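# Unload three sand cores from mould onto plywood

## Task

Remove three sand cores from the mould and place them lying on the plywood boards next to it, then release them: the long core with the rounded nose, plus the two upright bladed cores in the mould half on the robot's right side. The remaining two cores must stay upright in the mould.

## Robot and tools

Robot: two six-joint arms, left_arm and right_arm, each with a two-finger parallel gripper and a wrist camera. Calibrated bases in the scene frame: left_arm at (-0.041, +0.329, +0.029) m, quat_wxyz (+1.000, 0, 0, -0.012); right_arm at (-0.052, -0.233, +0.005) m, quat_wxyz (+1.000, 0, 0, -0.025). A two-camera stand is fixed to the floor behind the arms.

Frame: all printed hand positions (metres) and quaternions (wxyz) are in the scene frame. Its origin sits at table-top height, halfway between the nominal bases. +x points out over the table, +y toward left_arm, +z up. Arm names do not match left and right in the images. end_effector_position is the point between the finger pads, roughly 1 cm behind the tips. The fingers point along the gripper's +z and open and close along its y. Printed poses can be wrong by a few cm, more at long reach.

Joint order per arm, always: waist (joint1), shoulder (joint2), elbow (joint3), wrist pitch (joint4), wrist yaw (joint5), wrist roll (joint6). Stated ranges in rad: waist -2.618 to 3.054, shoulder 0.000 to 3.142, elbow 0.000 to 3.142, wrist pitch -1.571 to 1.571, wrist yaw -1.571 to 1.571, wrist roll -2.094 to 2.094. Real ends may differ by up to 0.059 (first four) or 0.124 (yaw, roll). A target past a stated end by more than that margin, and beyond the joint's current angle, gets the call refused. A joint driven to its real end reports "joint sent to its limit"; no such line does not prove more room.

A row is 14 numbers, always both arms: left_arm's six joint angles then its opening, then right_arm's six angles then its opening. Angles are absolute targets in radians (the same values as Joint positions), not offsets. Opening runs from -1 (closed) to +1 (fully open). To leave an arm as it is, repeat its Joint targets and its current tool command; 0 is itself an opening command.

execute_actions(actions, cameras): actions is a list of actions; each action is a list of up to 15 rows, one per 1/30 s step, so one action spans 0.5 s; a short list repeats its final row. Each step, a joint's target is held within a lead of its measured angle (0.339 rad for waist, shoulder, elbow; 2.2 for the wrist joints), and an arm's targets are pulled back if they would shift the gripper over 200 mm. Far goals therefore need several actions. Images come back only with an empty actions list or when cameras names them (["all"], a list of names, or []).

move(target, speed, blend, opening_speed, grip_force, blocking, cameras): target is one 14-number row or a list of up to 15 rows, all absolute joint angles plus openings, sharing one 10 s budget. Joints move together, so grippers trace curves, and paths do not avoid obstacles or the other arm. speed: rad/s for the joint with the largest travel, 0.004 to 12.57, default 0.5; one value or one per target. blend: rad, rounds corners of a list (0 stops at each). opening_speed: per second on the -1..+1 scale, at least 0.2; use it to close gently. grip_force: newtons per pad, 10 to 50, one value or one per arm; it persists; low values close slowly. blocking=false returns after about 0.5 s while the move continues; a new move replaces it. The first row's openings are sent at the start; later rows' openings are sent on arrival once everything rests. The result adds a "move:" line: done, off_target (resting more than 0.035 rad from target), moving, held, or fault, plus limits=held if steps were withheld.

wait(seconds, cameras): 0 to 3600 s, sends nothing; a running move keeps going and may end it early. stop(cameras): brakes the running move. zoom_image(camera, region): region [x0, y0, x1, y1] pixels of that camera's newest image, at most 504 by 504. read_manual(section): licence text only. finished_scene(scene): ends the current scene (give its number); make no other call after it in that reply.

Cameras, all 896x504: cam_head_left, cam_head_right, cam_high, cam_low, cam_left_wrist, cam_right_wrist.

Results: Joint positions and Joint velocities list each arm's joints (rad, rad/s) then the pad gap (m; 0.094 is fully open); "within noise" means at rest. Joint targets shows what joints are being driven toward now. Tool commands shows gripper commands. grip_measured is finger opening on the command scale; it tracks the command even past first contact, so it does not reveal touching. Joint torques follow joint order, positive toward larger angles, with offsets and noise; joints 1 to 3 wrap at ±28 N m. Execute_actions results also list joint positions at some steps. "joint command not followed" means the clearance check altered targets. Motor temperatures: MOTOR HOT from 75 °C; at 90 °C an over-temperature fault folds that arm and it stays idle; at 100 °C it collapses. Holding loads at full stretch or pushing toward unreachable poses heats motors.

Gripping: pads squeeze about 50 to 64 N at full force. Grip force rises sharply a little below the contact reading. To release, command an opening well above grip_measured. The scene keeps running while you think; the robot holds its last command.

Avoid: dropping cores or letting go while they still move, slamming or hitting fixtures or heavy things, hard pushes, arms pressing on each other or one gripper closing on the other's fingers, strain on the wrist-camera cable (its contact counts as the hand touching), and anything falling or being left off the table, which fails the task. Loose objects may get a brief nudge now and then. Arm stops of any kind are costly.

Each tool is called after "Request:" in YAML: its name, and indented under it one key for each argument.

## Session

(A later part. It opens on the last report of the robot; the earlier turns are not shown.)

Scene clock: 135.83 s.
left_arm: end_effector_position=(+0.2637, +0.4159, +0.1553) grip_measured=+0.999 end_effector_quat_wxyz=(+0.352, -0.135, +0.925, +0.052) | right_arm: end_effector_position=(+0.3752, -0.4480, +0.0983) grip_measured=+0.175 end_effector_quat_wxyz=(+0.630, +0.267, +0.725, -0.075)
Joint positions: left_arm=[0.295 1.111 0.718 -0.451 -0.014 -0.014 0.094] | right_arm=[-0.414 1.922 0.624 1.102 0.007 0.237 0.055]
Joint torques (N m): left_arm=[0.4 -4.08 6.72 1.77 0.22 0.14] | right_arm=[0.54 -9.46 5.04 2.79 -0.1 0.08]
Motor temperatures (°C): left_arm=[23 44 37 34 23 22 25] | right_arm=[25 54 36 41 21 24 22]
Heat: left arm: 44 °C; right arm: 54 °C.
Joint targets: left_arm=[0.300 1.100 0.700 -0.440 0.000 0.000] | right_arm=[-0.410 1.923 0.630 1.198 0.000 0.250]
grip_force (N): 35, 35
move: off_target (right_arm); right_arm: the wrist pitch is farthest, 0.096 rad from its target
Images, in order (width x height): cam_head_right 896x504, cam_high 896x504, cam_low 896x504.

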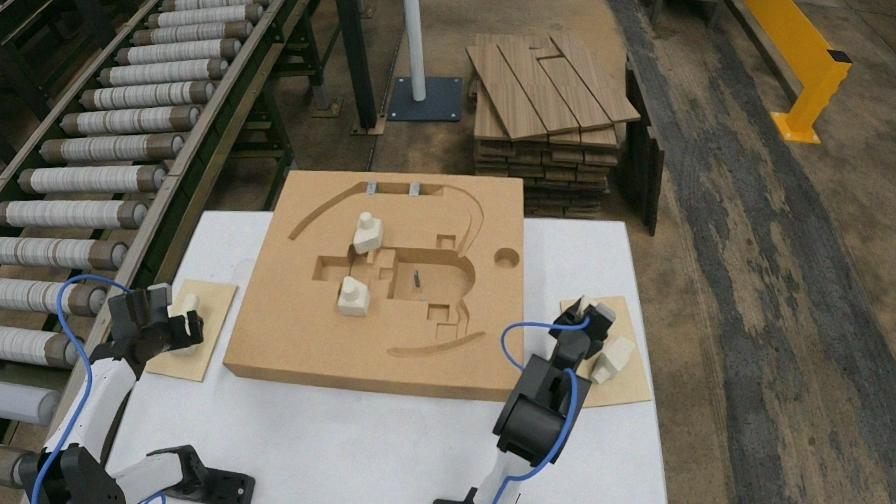

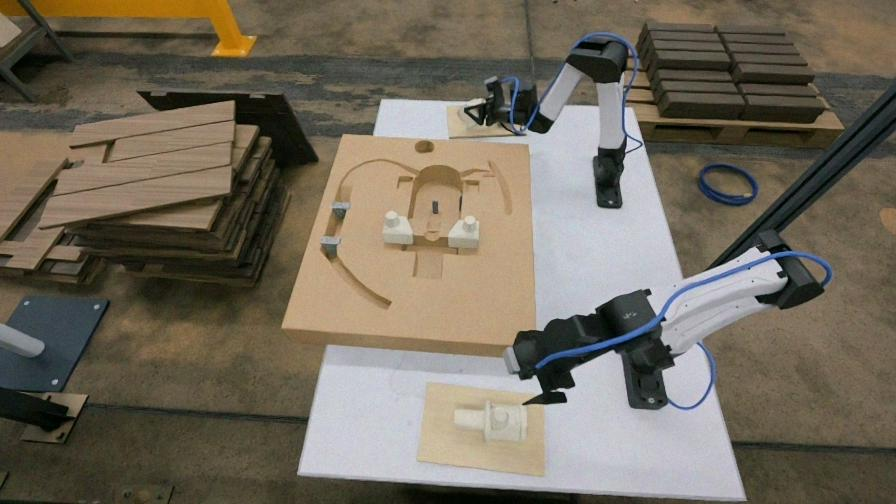

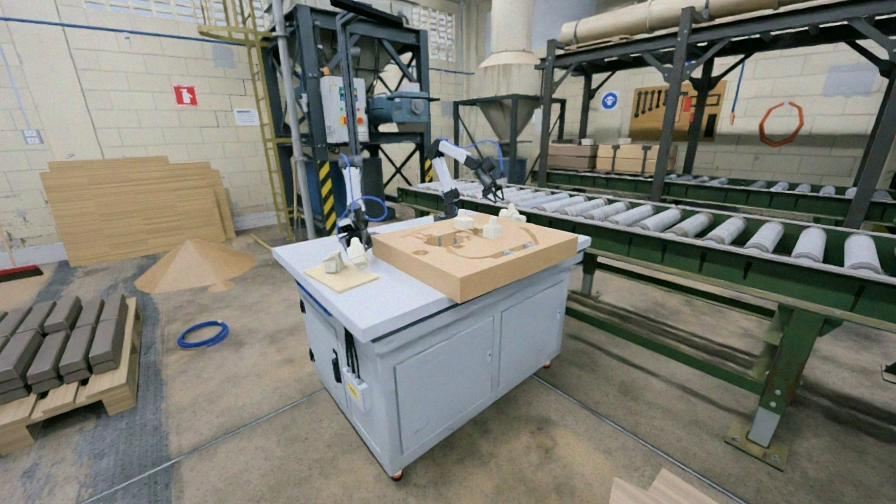

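Request:
move:
  target:
    - [0.3,1.1,0.7,-0.44,0,0,1,-0.428,1.95,0.575,1.28,0,0.25,-1]
    - [0.3,1.1,0.7,-0.44,0,0,1,-0.428,2.136,0.575,1.466,0,0.25,-1]
    - [0.3,1.1,0.7,-0.44,0,0,1,-0.428,2.26,0.575,1.57,0,0.25,-1]
  speed: [0.3,0.2,0.2]
  blend: 0.03
  grip_force: 11
  cameras: ["cam_low","cam_right_wrist","cam_head_right"]

Request:
zoom_image:
  camera: "cam_low"
  region: [300, 190, 450, 300]

Request:
zoom_image:
  camera: "cam_head_right"
  region: [540, 280, 660, 420]

Scene clock: 144.30 s.
left_arm: end_effector_position=(+0.2637, +0.4159, +0.1553) grip_measured=+0.999 end_effector_quat_wxyz=(+0.352, -0.135, +0.925, +0.052) | right_arm: end_effector_position=(+0.3733, -0.4477, +0.0655) grip_measured=+0.176 end_effector_quat_wxyz=(+0.664, +0.257, +0.698, -0.073)
Joint positions: left_arm=[0.295 1.111 0.718 -0.451 -0.014 -0.014 0.094] | right_arm=[-0.421 2.169 0.601 1.462 -0.008 0.242 0.055]
Joint torques (N m): left_arm=[0.36 -4.01 6.69 1.76 0.23 0.14] | right_arm=[-0.4 -0.95 1.47 2.9 0.08 -0.01]
Heat: left arm: 43 °C; right arm: 52 °C.
Joint targets: left_arm=[0.300 1.100 0.700 -0.440 0.000 0.000] | right_arm=[-0.428 2.260 0.575 1.570 0.000 0.250]
grip_force (N): 11, 11
move: off_target (right_arm); right_arm: the wrist pitch is farthest, 0.108 rad from its target
Images, in order (width x height): cam_head_right 896x504, cam_low 896x504, cam_right_wrist 896x504.

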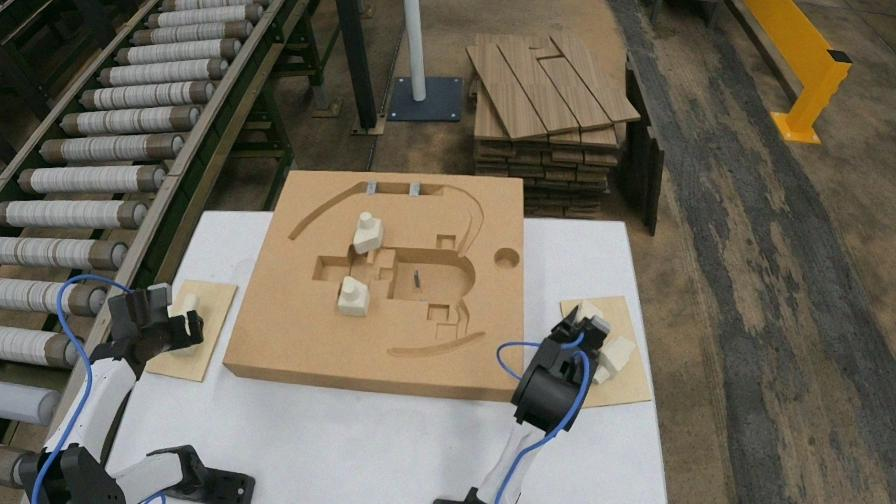

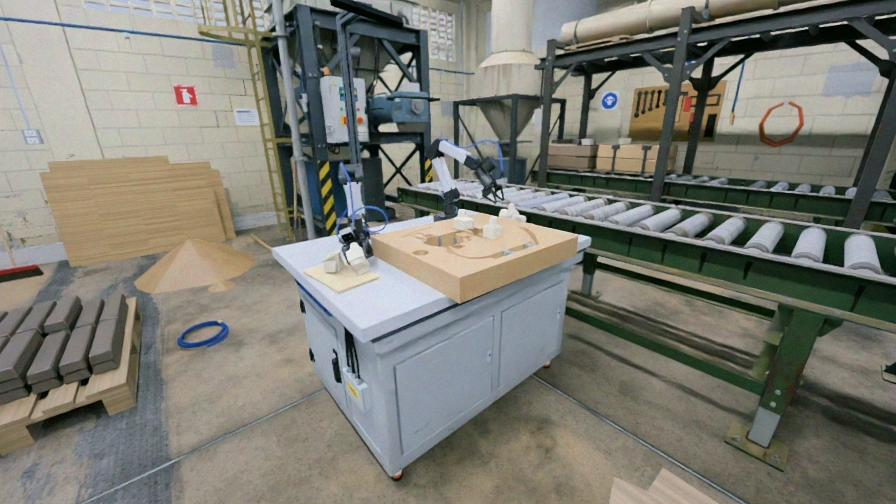

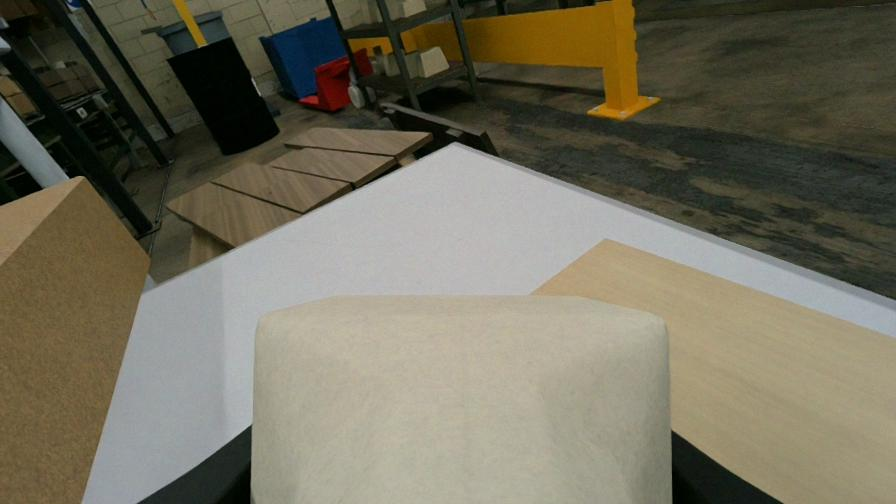

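Scaled by 3.360 from the camera's image (finer frame: 1280x720).

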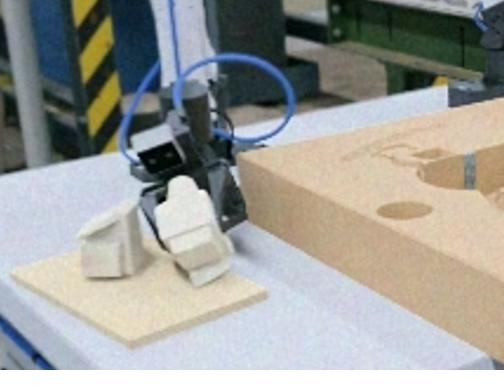

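Scaled by 3.600 from the camera's image (finer frame: 1280x720).

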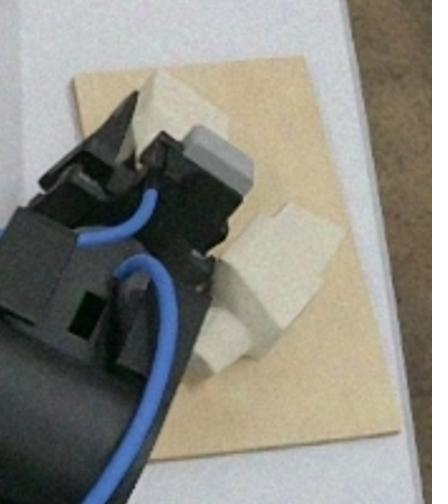

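Request:
move:
  target:
    - [0.3,1.1,0.7,-0.44,0,0,1,-0.42,2.21,0.59,1.54,0,0.25,0.176]
    - [0.3,1.1,0.7,-0.44,0,0,1,-0.42,2.19,0.59,1.54,0,0.25,0.5]
  speed: 0.15
  opening_speed: 0.25
  cameras: ["cam_low","cam_right_wrist","cam_head_right"]

Request:
zoom_image:
  camera: "cam_low"
  region: [300, 190, 450, 300]

Request:
zoom_image:
  camera: "cam_head_right"
  region: [540, 280, 660, 420]

Scene clock: 158.83 s.
left_arm: end_effector_position=(+0.2637, +0.4159, +0.1553) grip_measured=+0.999 end_effector_quat_wxyz=(+0.352, -0.135, +0.925, +0.052) | right_arm: end_effector_position=(+0.3714, -0.4462, +0.0602) grip_measured=+0.498 end_effector_quat_wxyz=(+0.657, +0.259, +0.704, -0.072)
Joint positions: left_arm=[0.295 1.111 0.718 -0.451 -0.014 -0.014 0.094] | right_arm=[-0.419 2.17 0.593 1.45 -0.008 0.242 0.07]
Joint torques (N m): left_arm=[0.32 -4.07 6.71 1.77 0.22 0.14] | right_arm=[0.25 -8.03 3 2.73 0.08 0.02]
Motor temperatures (°C): left_arm=[23 42 37 35 22 22 25] | right_arm=[25 47 33 51 21 24 22]
Heat: left arm: 42 °C; right arm: 51 °C.
Joint targets: left_arm=[0.300 1.100 0.700 -0.440 0.000 0.000] | right_arm=[-0.420 2.190 0.590 1.540 0.000 0.250]
grip_force (N): 11, 11
move: off_target (right_arm); target 2's new numbers were sent with right_arm's wrist pitch 0.083 rad from that target; right_arm: the wrist pitch is farthest, 0.090 rad from its target
Images, in order (width x height): cam_head_right 896x504, cam_low 896x504, cam_right_wrist 896x504.

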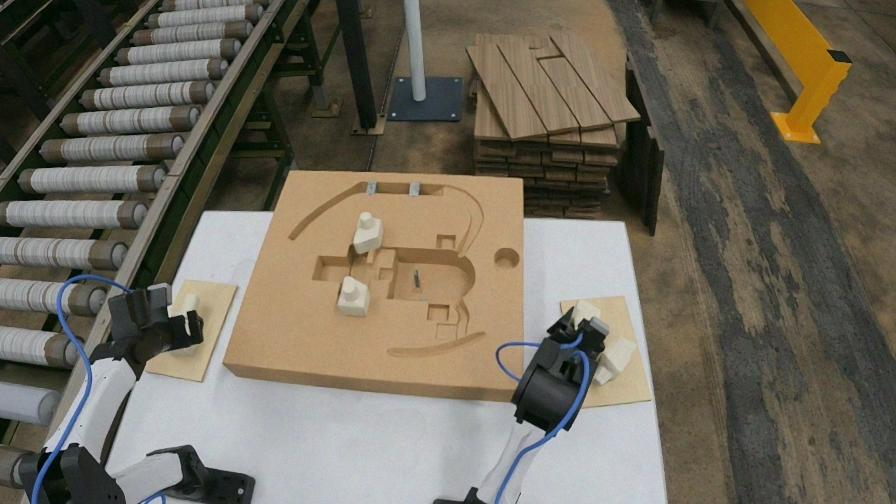

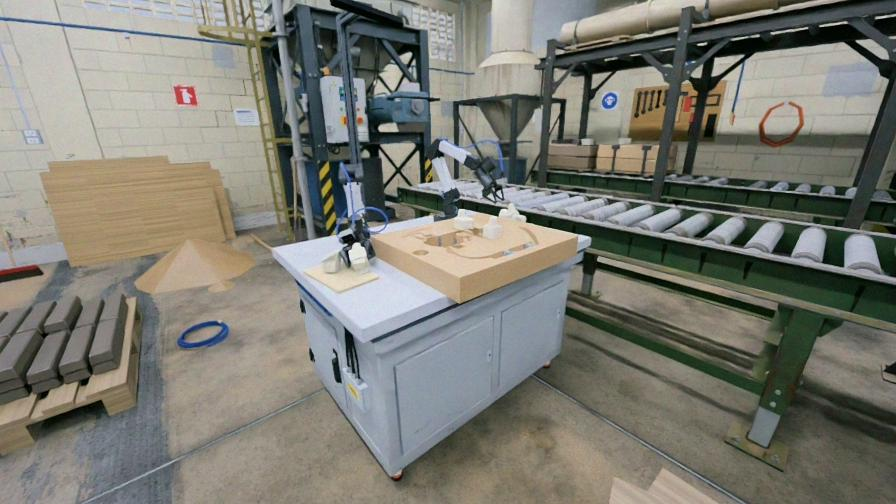

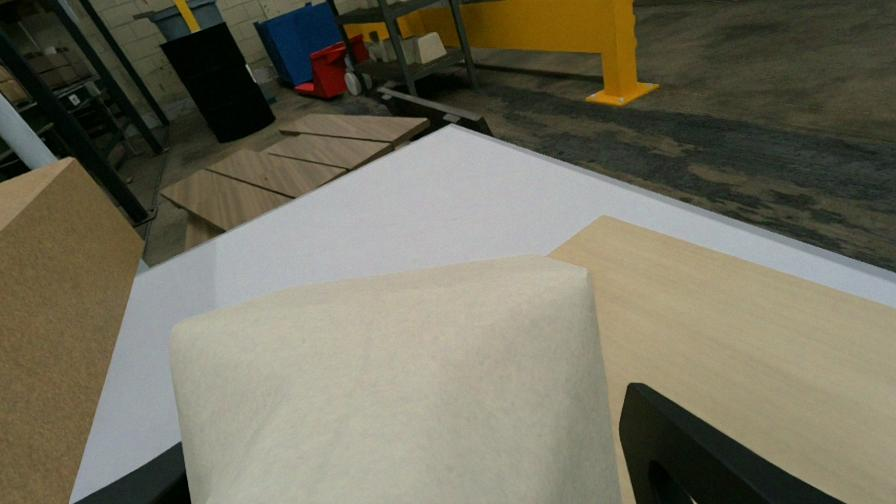

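Scaled by 3.360 from the camera's image (finer frame: 1280x720).

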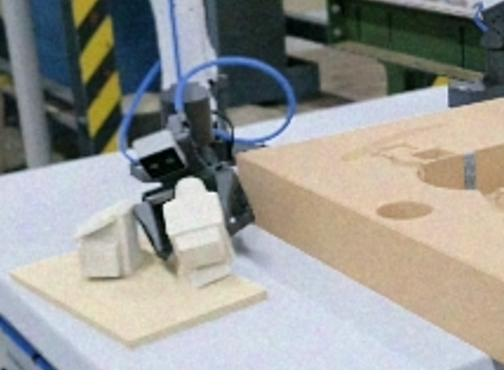

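Scaled by 3.600 from the camera's image (finer frame: 1280x720).

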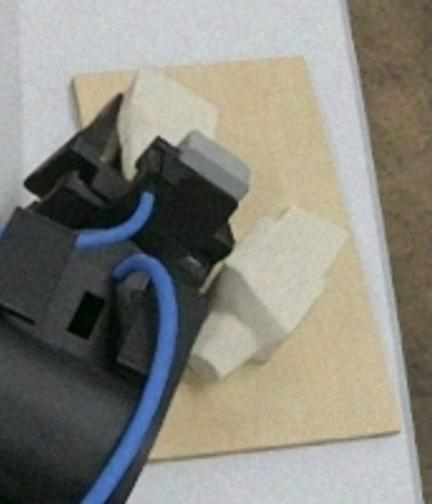

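Request:
move:
  target:
    - [0.3,1.1,0.7,-0.44,0,0,1,-0.42,2.175,0.59,1.54,0,0.25,0.72]
    - [0.3,1.1,0.7,-0.44,0,0,1,-0.42,2.0,0.403,1.57,0,0.25,0.72]
    - [0.3,1.1,0.7,-0.44,0,0,1,-0.42,1.5,0.403,1.1,0,0.0,0.72]
  speed: [0.2,0.25,0.6]
  opening_speed: 0.4
  cameras: ["cam_low","cam_head_right"]

Request:
zoom_image:
  camera: "cam_low"
  region: [300, 190, 450, 300]

Request:
zoom_image:
  camera: "cam_head_right"
  region: [540, 280, 660, 420]

Scene clock: 168.63 s.
left_arm: end_effector_position=(+0.2637, +0.4159, +0.1553) grip_measured=+0.999 end_effector_quat_wxyz=(+0.352, -0.135, +0.925, +0.052) | right_arm: end_effector_position=(+0.3211, -0.4205, +0.1917) grip_measured=+0.718 end_effector_quat_wxyz=(+0.691, +0.165, +0.685, -0.158)
Joint positions: left_arm=[0.295 1.111 0.718 -0.451 -0.014 -0.014 0.094] | right_arm=[-0.419 1.516 0.41 1.112 -0.008 0.011 0.081]
Joint torques (N m): left_arm=[0.4 -4.01 6.74 1.78 0.23 0.15] | right_arm=[0.25 -7.72 4.75 1.81 0.07 -0.21]
Heat: left arm: 42 °C; right arm: 50 °C.
Joint targets: left_arm=[0.300 1.100 0.700 -0.440 0.000 0.000] | right_arm=[-0.420 1.500 0.403 1.100 0.000 0.000]
grip_force (N): 11, 11
move: done
Images, in order (width x height): cam_head_right 896x504, cam_low 896x504.

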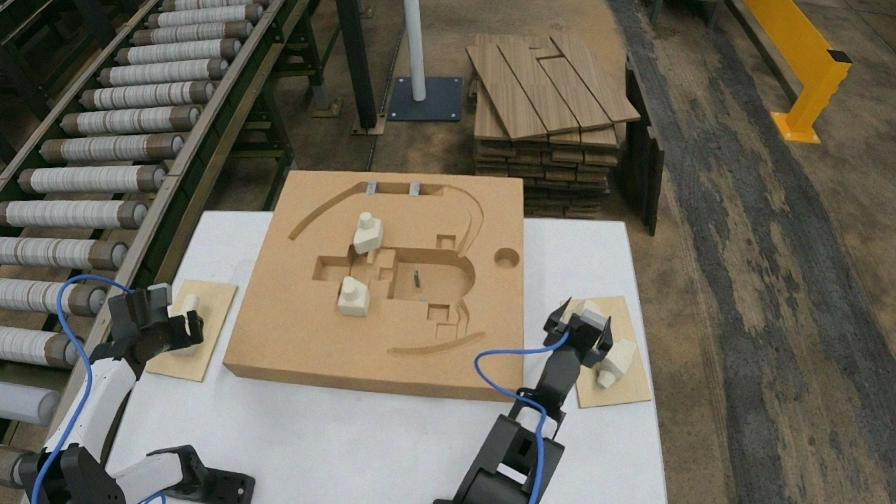

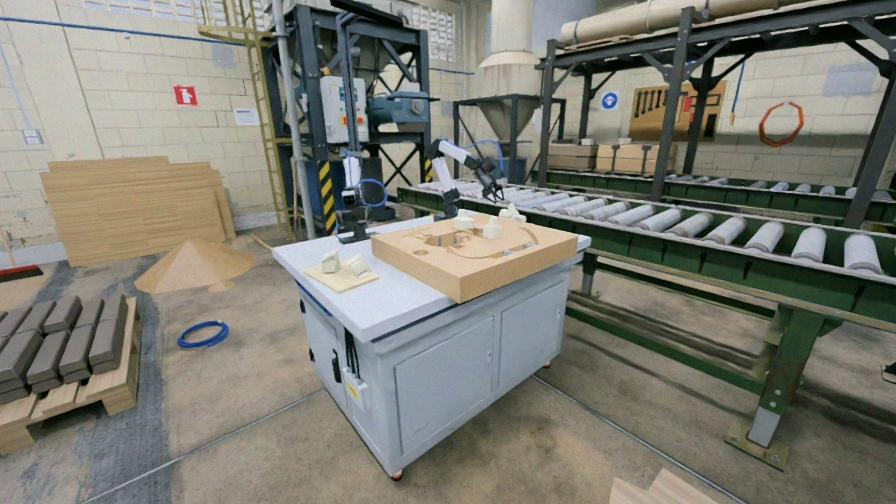

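Scaled by 3.360 from the camera's image (finer frame: 1280x720).

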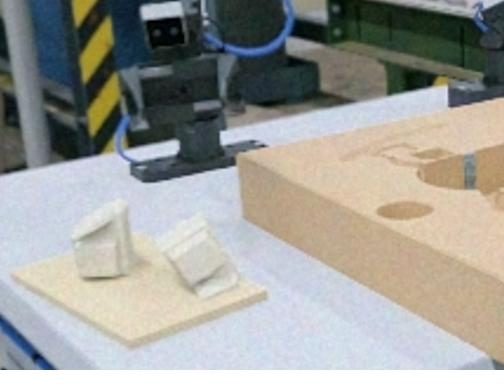

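Scaled by 3.600 from the camera's image (finer frame: 1280x720).

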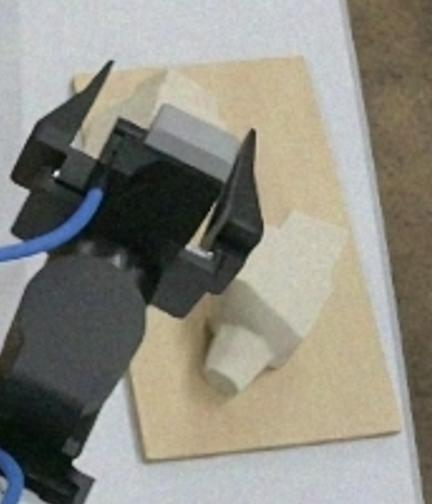

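Request:
finished_scene:
  scene: 2

The scene is finished: the task was done.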